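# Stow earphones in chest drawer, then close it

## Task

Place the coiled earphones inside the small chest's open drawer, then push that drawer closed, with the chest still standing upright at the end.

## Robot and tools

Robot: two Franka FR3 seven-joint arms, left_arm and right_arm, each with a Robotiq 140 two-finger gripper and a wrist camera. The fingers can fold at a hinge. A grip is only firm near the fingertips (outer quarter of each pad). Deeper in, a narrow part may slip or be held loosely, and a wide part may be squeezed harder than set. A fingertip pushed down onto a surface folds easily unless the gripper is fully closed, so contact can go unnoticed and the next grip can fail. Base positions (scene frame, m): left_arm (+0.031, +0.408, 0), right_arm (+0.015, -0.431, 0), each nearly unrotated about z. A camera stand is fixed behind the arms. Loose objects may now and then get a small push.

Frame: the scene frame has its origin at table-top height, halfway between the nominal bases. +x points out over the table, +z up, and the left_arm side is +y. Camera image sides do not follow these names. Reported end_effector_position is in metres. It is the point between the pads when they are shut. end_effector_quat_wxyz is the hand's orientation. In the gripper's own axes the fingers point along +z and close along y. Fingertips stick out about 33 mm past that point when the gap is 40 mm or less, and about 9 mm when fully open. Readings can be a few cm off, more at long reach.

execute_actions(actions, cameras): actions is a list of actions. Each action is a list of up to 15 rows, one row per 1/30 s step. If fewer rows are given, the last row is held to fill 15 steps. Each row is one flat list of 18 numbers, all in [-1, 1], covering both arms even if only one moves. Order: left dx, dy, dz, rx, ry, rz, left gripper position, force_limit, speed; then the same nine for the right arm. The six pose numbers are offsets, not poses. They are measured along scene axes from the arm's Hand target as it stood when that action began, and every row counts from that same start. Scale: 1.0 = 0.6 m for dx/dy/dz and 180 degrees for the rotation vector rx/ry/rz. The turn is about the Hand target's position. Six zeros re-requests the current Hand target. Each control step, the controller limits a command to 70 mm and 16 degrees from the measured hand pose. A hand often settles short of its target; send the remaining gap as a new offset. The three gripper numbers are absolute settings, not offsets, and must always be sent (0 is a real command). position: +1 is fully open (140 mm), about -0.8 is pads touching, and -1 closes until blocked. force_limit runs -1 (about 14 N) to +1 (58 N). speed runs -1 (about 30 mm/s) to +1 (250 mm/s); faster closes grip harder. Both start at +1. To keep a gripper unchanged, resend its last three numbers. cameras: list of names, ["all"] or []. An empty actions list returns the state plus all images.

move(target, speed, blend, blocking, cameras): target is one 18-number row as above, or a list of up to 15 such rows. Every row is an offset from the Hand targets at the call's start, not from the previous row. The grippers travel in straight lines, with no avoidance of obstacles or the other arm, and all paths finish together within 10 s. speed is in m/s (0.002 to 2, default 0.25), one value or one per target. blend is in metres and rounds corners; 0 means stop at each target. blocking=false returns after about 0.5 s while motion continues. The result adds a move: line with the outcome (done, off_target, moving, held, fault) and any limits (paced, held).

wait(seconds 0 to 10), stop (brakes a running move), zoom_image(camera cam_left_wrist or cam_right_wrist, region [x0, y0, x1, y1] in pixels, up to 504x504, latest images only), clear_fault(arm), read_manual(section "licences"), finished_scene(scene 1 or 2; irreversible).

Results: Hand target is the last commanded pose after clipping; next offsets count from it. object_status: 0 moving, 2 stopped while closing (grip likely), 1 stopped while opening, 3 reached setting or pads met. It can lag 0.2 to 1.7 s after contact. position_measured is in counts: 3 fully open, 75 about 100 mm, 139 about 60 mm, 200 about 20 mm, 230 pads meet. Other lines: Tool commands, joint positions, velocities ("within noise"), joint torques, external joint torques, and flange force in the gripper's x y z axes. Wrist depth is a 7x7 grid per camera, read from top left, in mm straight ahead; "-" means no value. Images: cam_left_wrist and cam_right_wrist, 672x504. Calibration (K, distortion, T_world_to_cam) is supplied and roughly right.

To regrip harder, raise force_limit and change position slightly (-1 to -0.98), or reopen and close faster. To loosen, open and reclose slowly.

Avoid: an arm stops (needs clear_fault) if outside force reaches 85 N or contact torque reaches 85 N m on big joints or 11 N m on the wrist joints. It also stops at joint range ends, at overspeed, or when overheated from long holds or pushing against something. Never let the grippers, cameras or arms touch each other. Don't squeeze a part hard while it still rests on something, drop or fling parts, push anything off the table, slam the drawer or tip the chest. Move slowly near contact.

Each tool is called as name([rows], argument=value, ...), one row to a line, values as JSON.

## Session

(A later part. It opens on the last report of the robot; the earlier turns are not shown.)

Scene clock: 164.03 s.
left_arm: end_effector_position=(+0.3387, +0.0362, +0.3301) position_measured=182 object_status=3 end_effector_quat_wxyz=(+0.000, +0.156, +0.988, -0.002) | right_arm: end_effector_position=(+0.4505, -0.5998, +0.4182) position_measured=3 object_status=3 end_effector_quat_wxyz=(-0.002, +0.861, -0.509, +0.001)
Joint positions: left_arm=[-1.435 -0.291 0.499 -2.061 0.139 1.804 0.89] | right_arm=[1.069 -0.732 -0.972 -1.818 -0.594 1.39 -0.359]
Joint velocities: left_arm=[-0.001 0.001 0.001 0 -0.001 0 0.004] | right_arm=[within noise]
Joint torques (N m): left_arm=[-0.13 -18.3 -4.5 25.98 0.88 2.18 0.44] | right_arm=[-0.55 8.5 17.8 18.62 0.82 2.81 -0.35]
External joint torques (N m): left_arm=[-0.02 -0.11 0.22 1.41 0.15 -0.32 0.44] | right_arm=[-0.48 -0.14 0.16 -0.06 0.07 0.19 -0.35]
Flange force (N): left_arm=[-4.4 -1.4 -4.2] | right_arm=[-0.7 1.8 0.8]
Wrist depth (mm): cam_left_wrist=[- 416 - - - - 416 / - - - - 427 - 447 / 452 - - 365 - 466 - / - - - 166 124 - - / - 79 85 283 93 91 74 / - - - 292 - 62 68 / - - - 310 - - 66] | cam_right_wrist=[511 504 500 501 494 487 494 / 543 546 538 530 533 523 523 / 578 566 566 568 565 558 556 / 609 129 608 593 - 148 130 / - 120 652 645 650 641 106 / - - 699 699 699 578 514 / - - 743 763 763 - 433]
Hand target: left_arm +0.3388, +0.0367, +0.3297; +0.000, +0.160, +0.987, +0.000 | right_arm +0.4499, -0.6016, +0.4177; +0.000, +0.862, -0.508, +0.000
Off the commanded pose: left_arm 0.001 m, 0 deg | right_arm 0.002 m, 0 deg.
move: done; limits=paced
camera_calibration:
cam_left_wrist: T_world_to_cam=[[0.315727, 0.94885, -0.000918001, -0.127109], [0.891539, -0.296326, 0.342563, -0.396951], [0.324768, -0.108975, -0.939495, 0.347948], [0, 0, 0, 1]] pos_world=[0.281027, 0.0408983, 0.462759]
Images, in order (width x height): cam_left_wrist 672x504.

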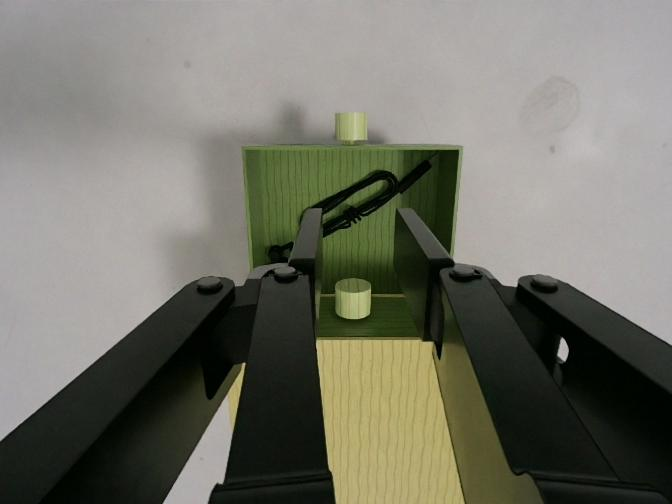

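move([
  [-0.163,0.048,-0.133,-0.021,-0.0633,0,-1,-1,0,0,0,0,0,0,0,1,1,1],
  [-0.163,0.048,-0.3212,-0.021,-0.0633,0,-1,-1,0,0,0,0,0,0,0,1,1,1],
], speed=[0.2,0.12], cameras=["cam_left_wrist","cam_right_wrist"], blend=0.02)

Scene clock: 178.17 s.
left_arm: end_effector_position=(+0.2409, +0.0655, +0.1380) position_measured=233 object_status=3 end_effector_quat_wxyz=(+0.102, +0.161, +0.981, -0.017) | right_arm: end_effector_position=(+0.4505, -0.5998, +0.4182) position_measured=3 object_status=3 end_effector_quat_wxyz=(-0.002, +0.861, -0.509, +0.001)
Joint positions: left_arm=[-1.278 -0.45 0.211 -2.796 0.384 2.471 0.517] | right_arm=[1.069 -0.732 -0.972 -1.818 -0.594 1.39 -0.359]
Joint velocities: left_arm=[0.001 0.002 -0.001 0.001 0.001 0.004 -0.005] | right_arm=[within noise]
Joint torques (N m): left_arm=[1 -13.84 -3.1 22.76 0.63 2.76 -0.05] | right_arm=[-0.56 8.56 17.79 18.61 0.83 2.8 -0.32]
External joint torques (N m): left_arm=[1.06 0.05 -0.71 0.4 0.18 0.01 -0.04] | right_arm=[-0.49 -0.04 0.08 -0.12 0.07 0.17 -0.32]
Flange force (N): left_arm=[-0.3 -0.3 0.3] | right_arm=[-0.6 1.6 0.8]
Wrist depth (mm): cam_left_wrist=[- - - - - 222 - / - - - - - - - / - - - - - - - / - - - 109 - - - / - - 79 85 85 84 - / - - - - - 73 - / - - - - - - -] | cam_right_wrist=[508 506 498 499 500 499 495 / 546 538 536 533 525 526 520 / 571 578 571 571 563 569 552 / 606 130 620 596 601 582 130 / - 128 646 646 637 628 106 / - 614 722 710 676 576 512 / - 542 684 758 771 - 432]
Hand target: left_arm +0.2410, +0.0655, +0.1370; +0.103, +0.159, +0.982, -0.017 | right_arm +0.4499, -0.6016, +0.4177; +0.000, +0.862, -0.508, +0.000
Off the commanded pose: left_arm 0.001 m, 0 deg | right_arm 0.002 m, 0 deg.
move: done
camera_calibration:
cam_left_wrist: T_world_to_cam=[[0.325957, 0.94537, 0.00529037, -0.127321], [0.801716, -0.279383, 0.52839, -0.240402], [0.501002, -0.167991, -0.848985, 0.151323], [0, 0, 0, 1]] pos_world=[0.158422, 0.0786222, 0.25617]
cam_right_wrist: T_world_to_cam=[[-0.887787, -0.460248, -0.00251096, 0.13385], [-0.433734, 0.834794, 0.339107, 0.558457], [-0.153977, 0.302144, -0.940745, 0.78573], [0, 0, 0, 1]] pos_world=[0.482036, -0.641996, 0.550131]

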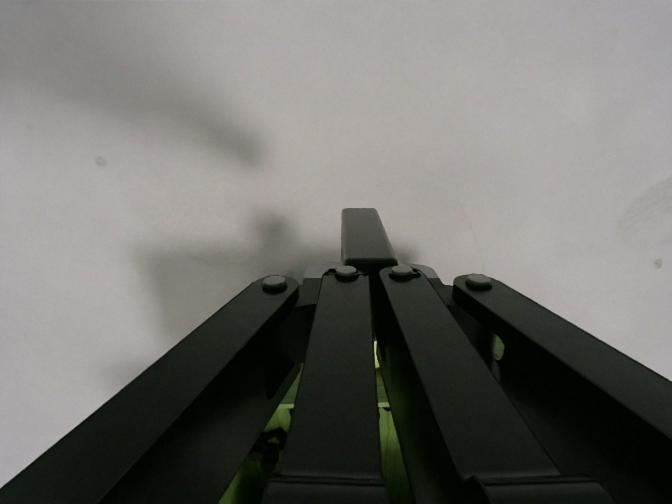

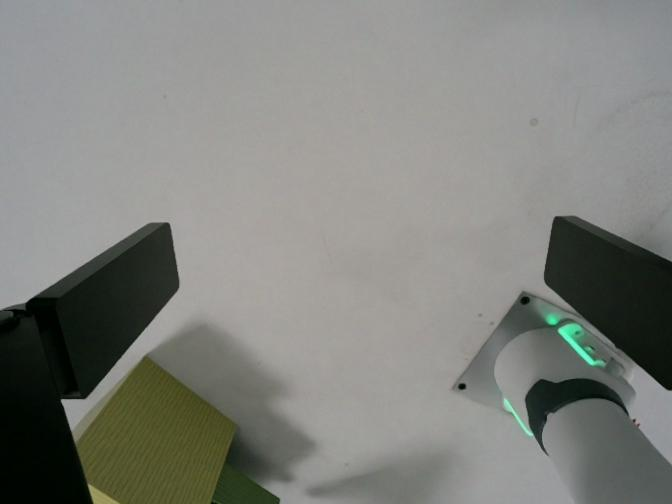

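move(target=[0.1977,-0.0656,0,0,0,0,-1,-1,0,0,0,0,0,0,0,1,1,1], speed=0.05, cameras=["cam_left_wrist","cam_right_wrist"])

Scene clock: 183.77 s.
left_arm: end_effector_position=(+0.3589, +0.0278, +0.1367) position_measured=233 object_status=3 end_effector_quat_wxyz=(+0.102, +0.156, +0.982, -0.015) | right_arm: end_effector_position=(+0.4505, -0.5998, +0.4182) position_measured=3 object_status=3 end_effector_quat_wxyz=(-0.002, +0.861, -0.509, +0.001)
Joint positions: left_arm=[-1.309 -0.151 0.42 -2.518 0.311 2.531 0.747] | right_arm=[1.069 -0.732 -0.972 -1.818 -0.594 1.39 -0.359]
Joint velocities: left_arm=[0.001 0 0.001 0 0 0 0.006] | right_arm=[within noise]
Joint torques (N m): left_arm=[-0.14 -22.14 -1.55 23.46 0.18 2.95 0.43] | right_arm=[-0.57 8.54 17.78 18.65 0.81 2.81 -0.33]
External joint torques (N m): left_arm=[0 0 0.4 1.38 -0.25 0.14 0.44] | right_arm=[-0.46 0 0.18 -0.06 0.05 0.19 -0.33]
Flange force (N): left_arm=[-5.4 -1.9 0.5] | right_arm=[-0.6 1.5 0.6]
Wrist depth (mm): cam_left_wrist=[- - - - - - - / - 251 - - 237 - - / - 263 - - - - - / - - - 109 116 - 307 / - - 79 85 84 84 - / - - - - - 73 - / - - - - - - -] | cam_right_wrist=[509 507 523 514 497 497 496 / 544 536 536 535 533 517 520 / 579 574 568 561 559 559 554 / 606 145 613 605 601 586 130 / - 149 656 652 652 637 106 / - 625 686 - - 566 515 / - 530 785 763 724 708 435]
Hand target: left_arm +0.3596, +0.0262, +0.1370; +0.103, +0.159, +0.982, -0.017 | right_arm +0.4499, -0.6016, +0.4177; +0.000, +0.862, -0.508, +0.000
Off the commanded pose: left_arm 0.002 m, 0 deg | right_arm 0.002 m, 0 deg.
move: done
camera_calibration:
cam_left_wrist: T_world_to_cam=[[0.316395, 0.948603, 0.00680312, -0.127095], [0.80454, -0.27213, 0.527884, -0.345994], [0.502604, -0.161546, -0.849289, 0.0840197], [0, 0, 0, 1]] pos_world=[0.276349, 0.0399802, 0.254866]
cam_right_wrist: T_world_to_cam=[[-0.887787, -0.460248, -0.00251096, 0.13385], [-0.433734, 0.834794, 0.339107, 0.558457], [-0.153977, 0.302144, -0.940745, 0.78573], [0, 0, 0, 1]] pos_world=[0.482036, -0.641996, 0.550131]

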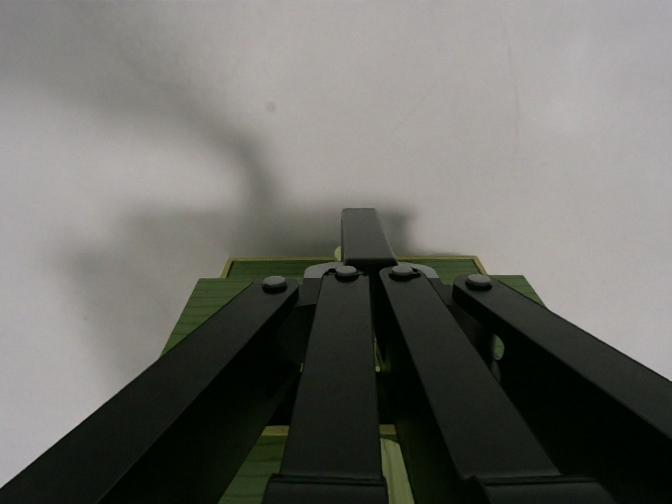

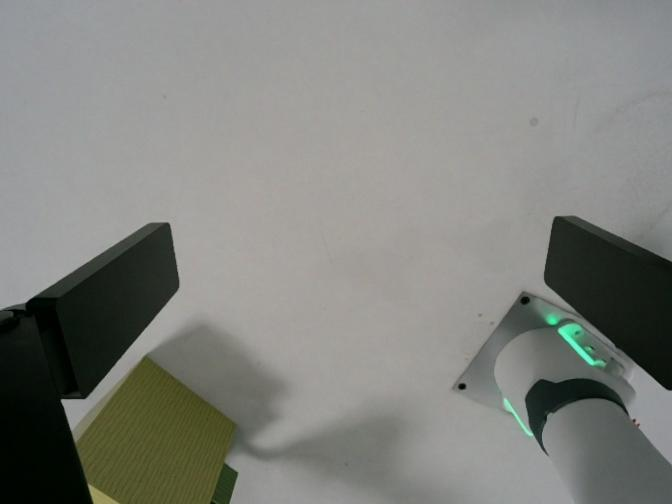

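move(target=[0.0316,-0.0105,0,0,0,0,-1,-1,0,0,0,0,0,0,0,1,1,1], speed=0.04, cameras=["cam_left_wrist","cam_right_wrist"])

Scene clock: 186.93 s.
left_arm: end_effector_position=(+0.3778, +0.0216, +0.1366) position_measured=233 object_status=3 end_effector_quat_wxyz=(+0.102, +0.156, +0.982, -0.015) | right_arm: end_effector_position=(+0.4505, -0.5998, +0.4182) position_measured=3 object_status=3 end_effector_quat_wxyz=(-0.002, +0.861, -0.509, +0.001)
Joint positions: left_arm=[-1.312 -0.101 0.443 -2.467 0.273 2.534 0.798] | right_arm=[1.069 -0.732 -0.972 -1.818 -0.594 1.39 -0.359]
Joint velocities: left_arm=[-0.002 0 0.002 -0.001 0.001 0.002 0.007] | right_arm=[within noise]
Joint torques (N m): left_arm=[-0.12 -23.56 -1 23.58 0.2 2.99 0.38] | right_arm=[-0.62 8.51 17.78 18.64 0.81 2.81 -0.33]
External joint torques (N m): left_arm=[-0.03 -0.08 0.38 1.46 -0.23 0.17 0.39] | right_arm=[-0.55 -0.16 0.13 -0.03 0.06 0.2 -0.33]
Flange force (N): left_arm=[-5.4 -1.9 0.4] | right_arm=[-0.7 1.9 0.8]
Wrist depth (mm): cam_left_wrist=[- - - - - - - / - - - 239 - - - / - - - - - - - / - - 265 115 253 - - / - 321 79 85 85 84 - / - - - - - 73 - / - - - - - - -] | cam_right_wrist=[513 504 507 501 499 490 495 / 542 539 534 529 529 530 517 / 581 565 551 562 561 566 552 / 613 145 611 595 595 147 117 / - 149 668 637 654 645 107 / - 606 708 699 670 576 509 / - 547 758 813 774 - 434]
Hand target: left_arm +0.3785, +0.0199, +0.1370; +0.103, +0.159, +0.982, -0.017 | right_arm +0.4499, -0.6016, +0.4177; +0.000, +0.862, -0.508, +0.000
Off the commanded pose: left_arm 0.002 m, 0 deg | right_arm 0.002 m, 0 deg.
move: done
camera_calibration:
cam_left_wrist: T_world_to_cam=[[0.316503, 0.948568, 0.00668457, -0.127099], [0.804811, -0.272253, 0.527407, -0.362868], [0.502102, -0.161546, -0.849586, 0.0737296], [0, 0, 0, 1]] pos_world=[0.295247, 0.0336809, 0.254868]
cam_right_wrist: T_world_to_cam=[[-0.887787, -0.460248, -0.00251096, 0.13385], [-0.433734, 0.834794, 0.339107, 0.558457], [-0.153977, 0.302144, -0.940745, 0.78573], [0, 0, 0, 1]] pos_world=[0.482036, -0.641996, 0.550131]

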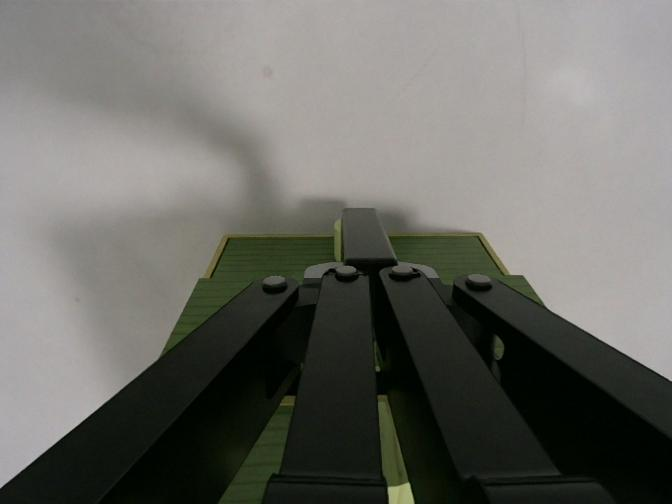

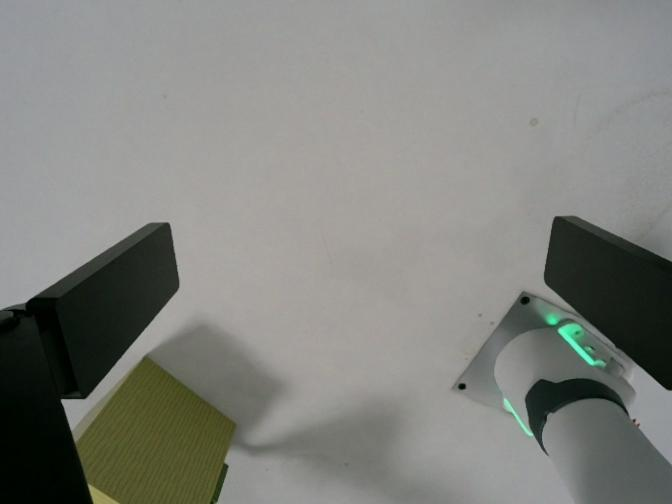

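move(target=[0.0158,-0.0053,0,0,0,0,-1,-1,0,0,0,0,0,0,0,1,1,1], speed=0.03, cameras=["cam_left_wrist","cam_right_wrist"])

move(target=[0.0095,-0.0032,0,0,0,0,-1,-1,0,0,0,0,0,0,0,1,1,1], speed=0.03, cameras=["cam_left_wrist","cam_right_wrist"])

Scene clock: 190.23 s.
left_arm: end_effector_position=(+0.3869, +0.0182, +0.1366) position_measured=233 object_status=3 end_effector_quat_wxyz=(+0.102, +0.157, +0.982, -0.015) | right_arm: end_effector_position=(+0.4505, -0.5998, +0.4182) position_measured=3 object_status=3 end_effector_quat_wxyz=(-0.002, +0.861, -0.509, +0.001)
Joint positions: left_arm=[-1.312 -0.076 0.452 -2.441 0.251 2.534 0.825] | right_arm=[1.069 -0.732 -0.972 -1.818 -0.594 1.39 -0.359]
Joint velocities: left_arm=[0 0 0 -0.001 0 0 0.005] | right_arm=[within noise]
Joint torques (N m): left_arm=[0.26 -24.29 -0.64 23.65 0.2 3 0.38] | right_arm=[-0.58 8.49 17.78 18.63 0.82 2.8 -0.34]
External joint torques (N m): left_arm=[0.22 -0.04 0.33 1.48 -0.23 0.17 0.39] | right_arm=[-0.61 -0.25 0.01 -0.02 0.05 0.17 -0.34]
Flange force (N): left_arm=[-5.6 -1.8 0.6] | right_arm=[-0.5 2.0 0.9]
Wrist depth (mm): cam_left_wrist=[- - - 222 - 222 - / 245 - - - - - - / - 264 - - - - - / - - 247 115 246 244 - / - - 79 85 85 85 - / - - - - - 73 - / - - - - - - -] | cam_right_wrist=[514 508 503 504 504 496 490 / 544 535 542 533 528 526 523 / 584 579 575 568 563 554 550 / - 130 616 611 589 581 130 / - 138 654 654 668 627 106 / - 630 706 676 646 578 514 / - 529 777 - - 753 433]
Hand target: left_arm +0.3880, +0.0167, +0.1370; +0.103, +0.159, +0.982, -0.017 | right_arm +0.4499, -0.6016, +0.4177; +0.000, +0.862, -0.508, +0.000
Off the commanded pose: left_arm 0.002 m, 0 deg | right_arm 0.002 m, 0 deg.
move: done
camera_calibration:
cam_left_wrist: T_world_to_cam=[[0.317169, 0.948346, 0.00663119, -0.12697], [0.804803, -0.272848, 0.527111, -0.3711], [0.501693, -0.161846, -0.849771, 0.0687447], [0, 0, 0, 1]] pos_world=[0.304445, 0.0302842, 0.25487]
cam_right_wrist: T_world_to_cam=[[-0.887787, -0.460248, -0.00251096, 0.13385], [-0.433734, 0.834794, 0.339107, 0.558457], [-0.153977, 0.302144, -0.940745, 0.78573], [0, 0, 0, 1]] pos_world=[0.482036, -0.641996, 0.550131]

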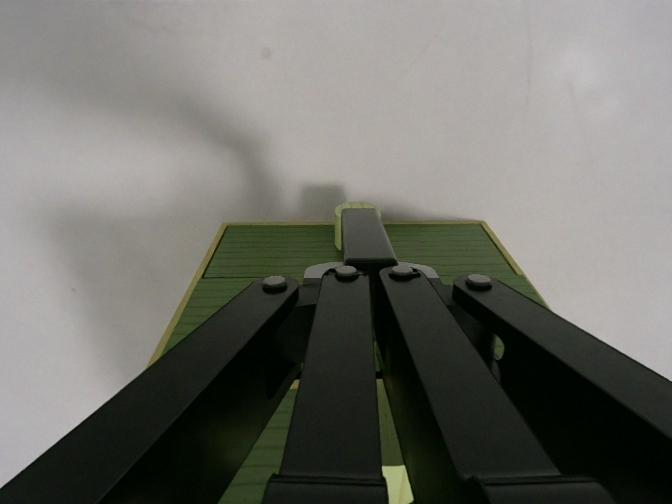

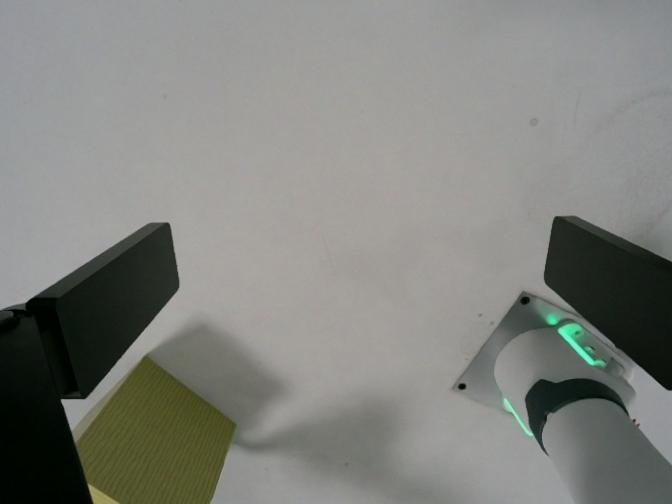

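Scene clock: 191.20 s.
left_arm: end_effector_position=(+0.3917, +0.0162, +0.1364) position_measured=233 object_status=3 end_effector_quat_wxyz=(+0.101, +0.157, +0.982, -0.015) | right_arm: end_effector_position=(+0.4505, -0.5998, +0.4182) position_measured=3 object_status=3 end_effector_quat_wxyz=(-0.002, +0.861, -0.509, +0.001)
Joint positions: left_arm=[-1.312 -0.061 0.457 -2.426 0.237 2.534 0.841] | right_arm=[1.069 -0.732 -0.972 -1.818 -0.594 1.39 -0.359]
Joint velocities: left_arm=[-0.001 0 0 0 0.001 0 0.007] | right_arm=[within noise]
Joint torques (N m): left_arm=[0.58 -24.19 -0.19 24.57 0.33 3.55 0.38] | right_arm=[-0.6 8.53 17.79 18.6 0.81 2.81 -0.34]
External joint torques (N m): left_arm=[0.74 0.51 0.79 2.3 -0.11 0.7 0.38] | right_arm=[-0.51 -0.02 0.21 -0.08 0.06 0.19 -0.34]
Flange force (N): left_arm=[-9.0 -2.9 3.2] | right_arm=[-0.8 1.8 0.7]
Wrist depth (mm): cam_left_wrist=[- - - - - - - / - - - - - - - / - - 266 262 267 - - / - - 238 115 237 229 - / - - 79 85 84 85 - / - - - - - 73 - / - - - - - - -] | cam_right_wrist=[517 500 503 500 501 494 495 / 550 539 531 526 529 520 526 / 590 572 578 565 563 561 555 / - 145 621 608 601 586 131 / - 128 652 643 645 627 106 / - - 692 688 674 584 508 / - - 790 - - 731 432]
Hand target: left_arm +0.3937, +0.0148, +0.1370; +0.103, +0.159, +0.982, -0.017 | right_arm +0.4499, -0.6016, +0.4177; +0.000, +0.862, -0.508, +0.000
Off the commanded pose: left_arm 0.003 m, 0 deg | right_arm 0.002 m, 0 deg.
move: done
camera_calibration:
cam_left_wrist: T_world_to_cam=[[0.317632, 0.948194, 0.00614658, -0.126737], [0.805167, -0.273132, 0.526408, -0.375381], [0.500816, -0.162255, -0.85021, 0.06621], [0, 0, 0, 1]] pos_world=[0.309341, 0.0283859, 0.254675]
cam_right_wrist: T_world_to_cam=[[-0.887787, -0.460248, -0.00251096, 0.13385], [-0.433734, 0.834794, 0.339107, 0.558457], [-0.153977, 0.302144, -0.940745, 0.78573], [0, 0, 0, 1]] pos_world=[0.482036, -0.641996, 0.550131]

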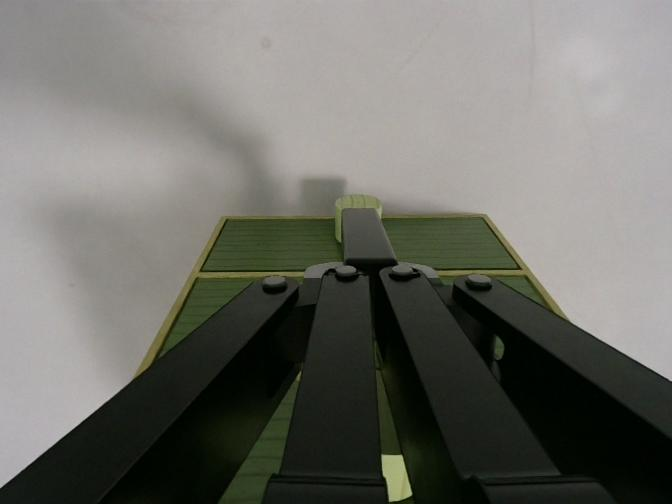

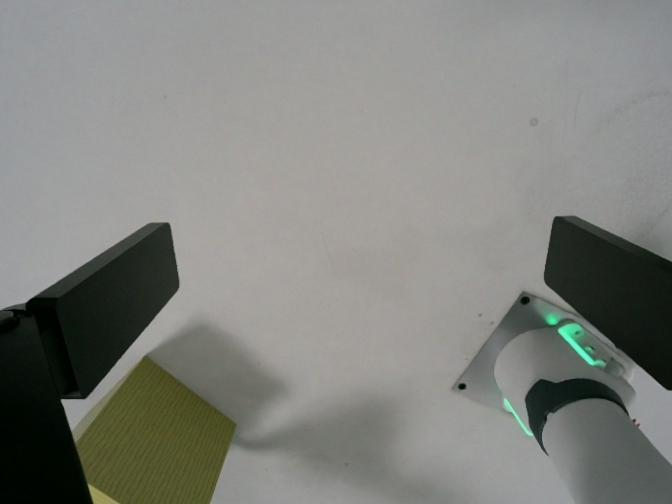

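move(target=[0.0055,-0.0018,0,0,0,0,-1,-1,0,0,0,0,0,0,0,1,1,1], speed=0.03)

move([
  [-0.062,0.021,0,0,0,0,-1,-1,0,0,0,0,0,0,0,1,1,1],
  [-0.15,0.1,0.2,0.01,0.03,0,-1,-1,0,0,0,0,0,0,0,1,1,1],
  [-0.12,0.28,0.33,0,0,0,-1,-1,0,0,0,0,0,0,0,1,1,1],
], speed=[0.08,0.2,0.3], cameras=["cam_left_wrist","cam_right_wrist"], blend=0.015)

zoom_image(camera="cam_left_wrist", region=[130, 150, 350, 380])

Scene clock: 199.10 s.
left_arm: end_effector_position=(+0.3919, +0.0160, +0.1364) position_measured=233 object_status=3 end_effector_quat_wxyz=(+0.098, +0.157, +0.983, -0.014) | right_arm: end_effector_position=(+0.4505, -0.5998, +0.4182) position_measured=3 object_status=3 end_effector_quat_wxyz=(-0.002, +0.861, -0.509, +0.001)
Joint positions: left_arm=[-1.312 -0.057 0.457 -2.419 0.228 2.525 0.85] | right_arm=[1.069 -0.732 -0.972 -1.818 -0.594 1.39 -0.359]
Joint velocities: left_arm=[0 0.001 0.001 0.002 -0.001 -0.001 0.007] | right_arm=[within noise]
Joint torques (N m): left_arm=[1.81 -22.24 0.97 25.78 0.74 4.87 0.43] | right_arm=[-0.56 8.52 17.73 18.59 0.81 2.8 -0.31]
External joint torques (N m): left_arm=[1.88 2.62 1.81 3.55 0.3 2.05 0.43] | right_arm=[-0.5 -0.12 0.05 -0.11 0.06 0.18 -0.31]
Flange force (N): left_arm=[-16.4 -5.7 11.6] | right_arm=[-0.6 1.7 0.9]
Wrist depth (mm): cam_left_wrist=[- - - - - - - / - - - - - - - / - - - - - - - / - 285 238 128 237 238 - / - - 79 85 84 85 - / - - - - - 73 - / - - - - - - -] | cam_right_wrist=[499 528 501 508 511 494 493 / 544 538 539 524 529 521 520 / 575 572 601 568 562 578 552 / 616 145 605 603 603 584 123 / - 128 650 652 656 627 106 / - - 699 703 695 576 509 / - 529 769 - 766 - 432]
Hand target: left_arm +0.3970, +0.0137, +0.1370; +0.103, +0.159, +0.982, -0.017 | right_arm +0.4499, -0.6016, +0.4177; +0.000, +0.862, -0.508, +0.000
Off the commanded pose: left_arm 0.006 m, 1 deg | right_arm 0.002 m, 0 deg.
move: off_target (left_arm)

Scene clock: 201.80 s.
left_arm: end_effector_position=(+0.3255, +0.1803, +0.3356) position_measured=233 object_status=3 end_effector_quat_wxyz=(+0.103, +0.155, +0.982, -0.019) | right_arm: end_effector_position=(+0.4505, -0.5998, +0.4182) position_measured=3 object_status=3 end_effector_quat_wxyz=(-0.002, +0.861, -0.509, +0.001)
Joint positions: left_arm=[-1.168 -0.852 0.332 -2.52 0.382 1.857 0.872] | right_arm=[1.069 -0.732 -0.972 -1.818 -0.594 1.39 -0.359]
Joint velocities: left_arm=[0 0.001 0 0.001 0.001 -0.001 0.005] | right_arm=[within noise]
Joint torques (N m): left_arm=[-0.07 -4.02 -7.55 24.65 1.37 2.58 0.3] | right_arm=[-0.53 8.53 17.75 18.61 0.81 2.8 -0.35]
External joint torques (N m): left_arm=[-0.05 -1.41 -0.11 0.53 0.4 -0.27 0.31] | right_arm=[-0.41 -0.03 0.14 -0.09 0.06 0.18 -0.35]
Flange force (N): left_arm=[2.7 3.2 -2.3] | right_arm=[-0.5 1.4 0.7]
Wrist depth (mm): cam_left_wrist=[- - - - - - - / - - - - 432 - - / - - 487 - 514 - - / - - - 109 - - - / - - 79 85 84 84 - / - - - - - 73 - / - - - - - - -] | cam_right_wrist=[518 503 508 500 487 494 500 / 543 543 535 535 528 526 520 / 578 576 571 563 561 559 550 / - 145 616 616 - 586 123 / - 149 652 676 666 646 106 / - 670 710 701 697 592 512 / - 534 777 763 748 736 435]
Hand target: left_arm +0.3250, +0.1817, +0.3350; +0.103, +0.159, +0.982, -0.017 | right_arm +0.4499, -0.6016, +0.4177; +0.000, +0.862, -0.508, +0.000
Off the commanded pose: left_arm 0.002 m, 0 deg | right_arm 0.002 m, 0 deg.
move: done
camera_calibration:
cam_left_wrist: T_world_to_cam=[[0.314608, 0.949222, 0.000146026, -0.259785], [0.80476, -0.26681, 0.530258, -0.384394], [0.503371, -0.166706, -0.847836, 0.294653], [0, 0, 0, 1]] pos_world=[0.242756, 0.193154, 0.453683]
cam_right_wrist: T_world_to_cam=[[-0.887787, -0.460248, -0.00251096, 0.13385], [-0.433734, 0.834794, 0.339107, 0.558457], [-0.153977, 0.302144, -0.940745, 0.78573], [0, 0, 0, 1]] pos_world=[0.482036, -0.641996, 0.550131]

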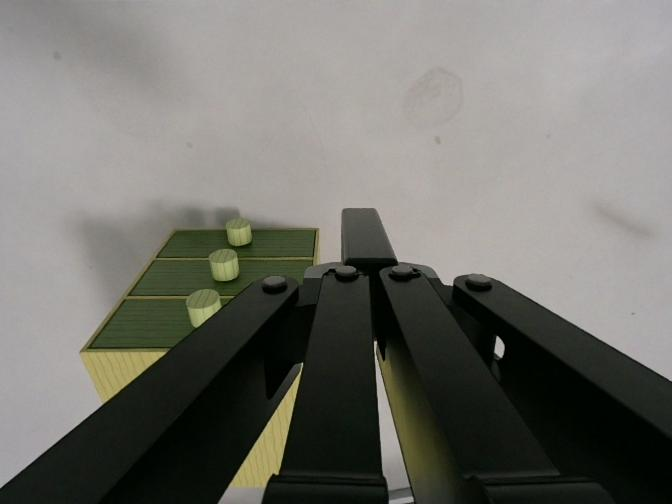

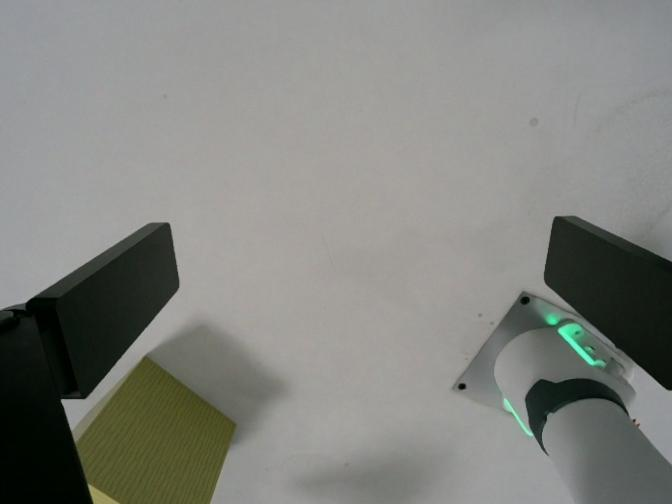

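Scaled by 2.191 from the camera's 672x504 image, which has a finer 960x720 frame.

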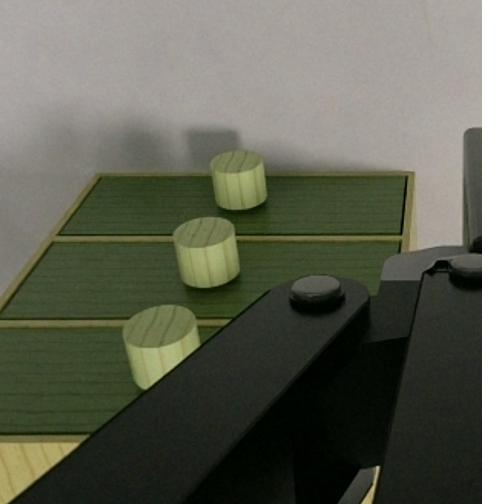

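All the drawers are flush and the chest is upright.

finished_scene(scene=2)

The scene is finished: the task was done.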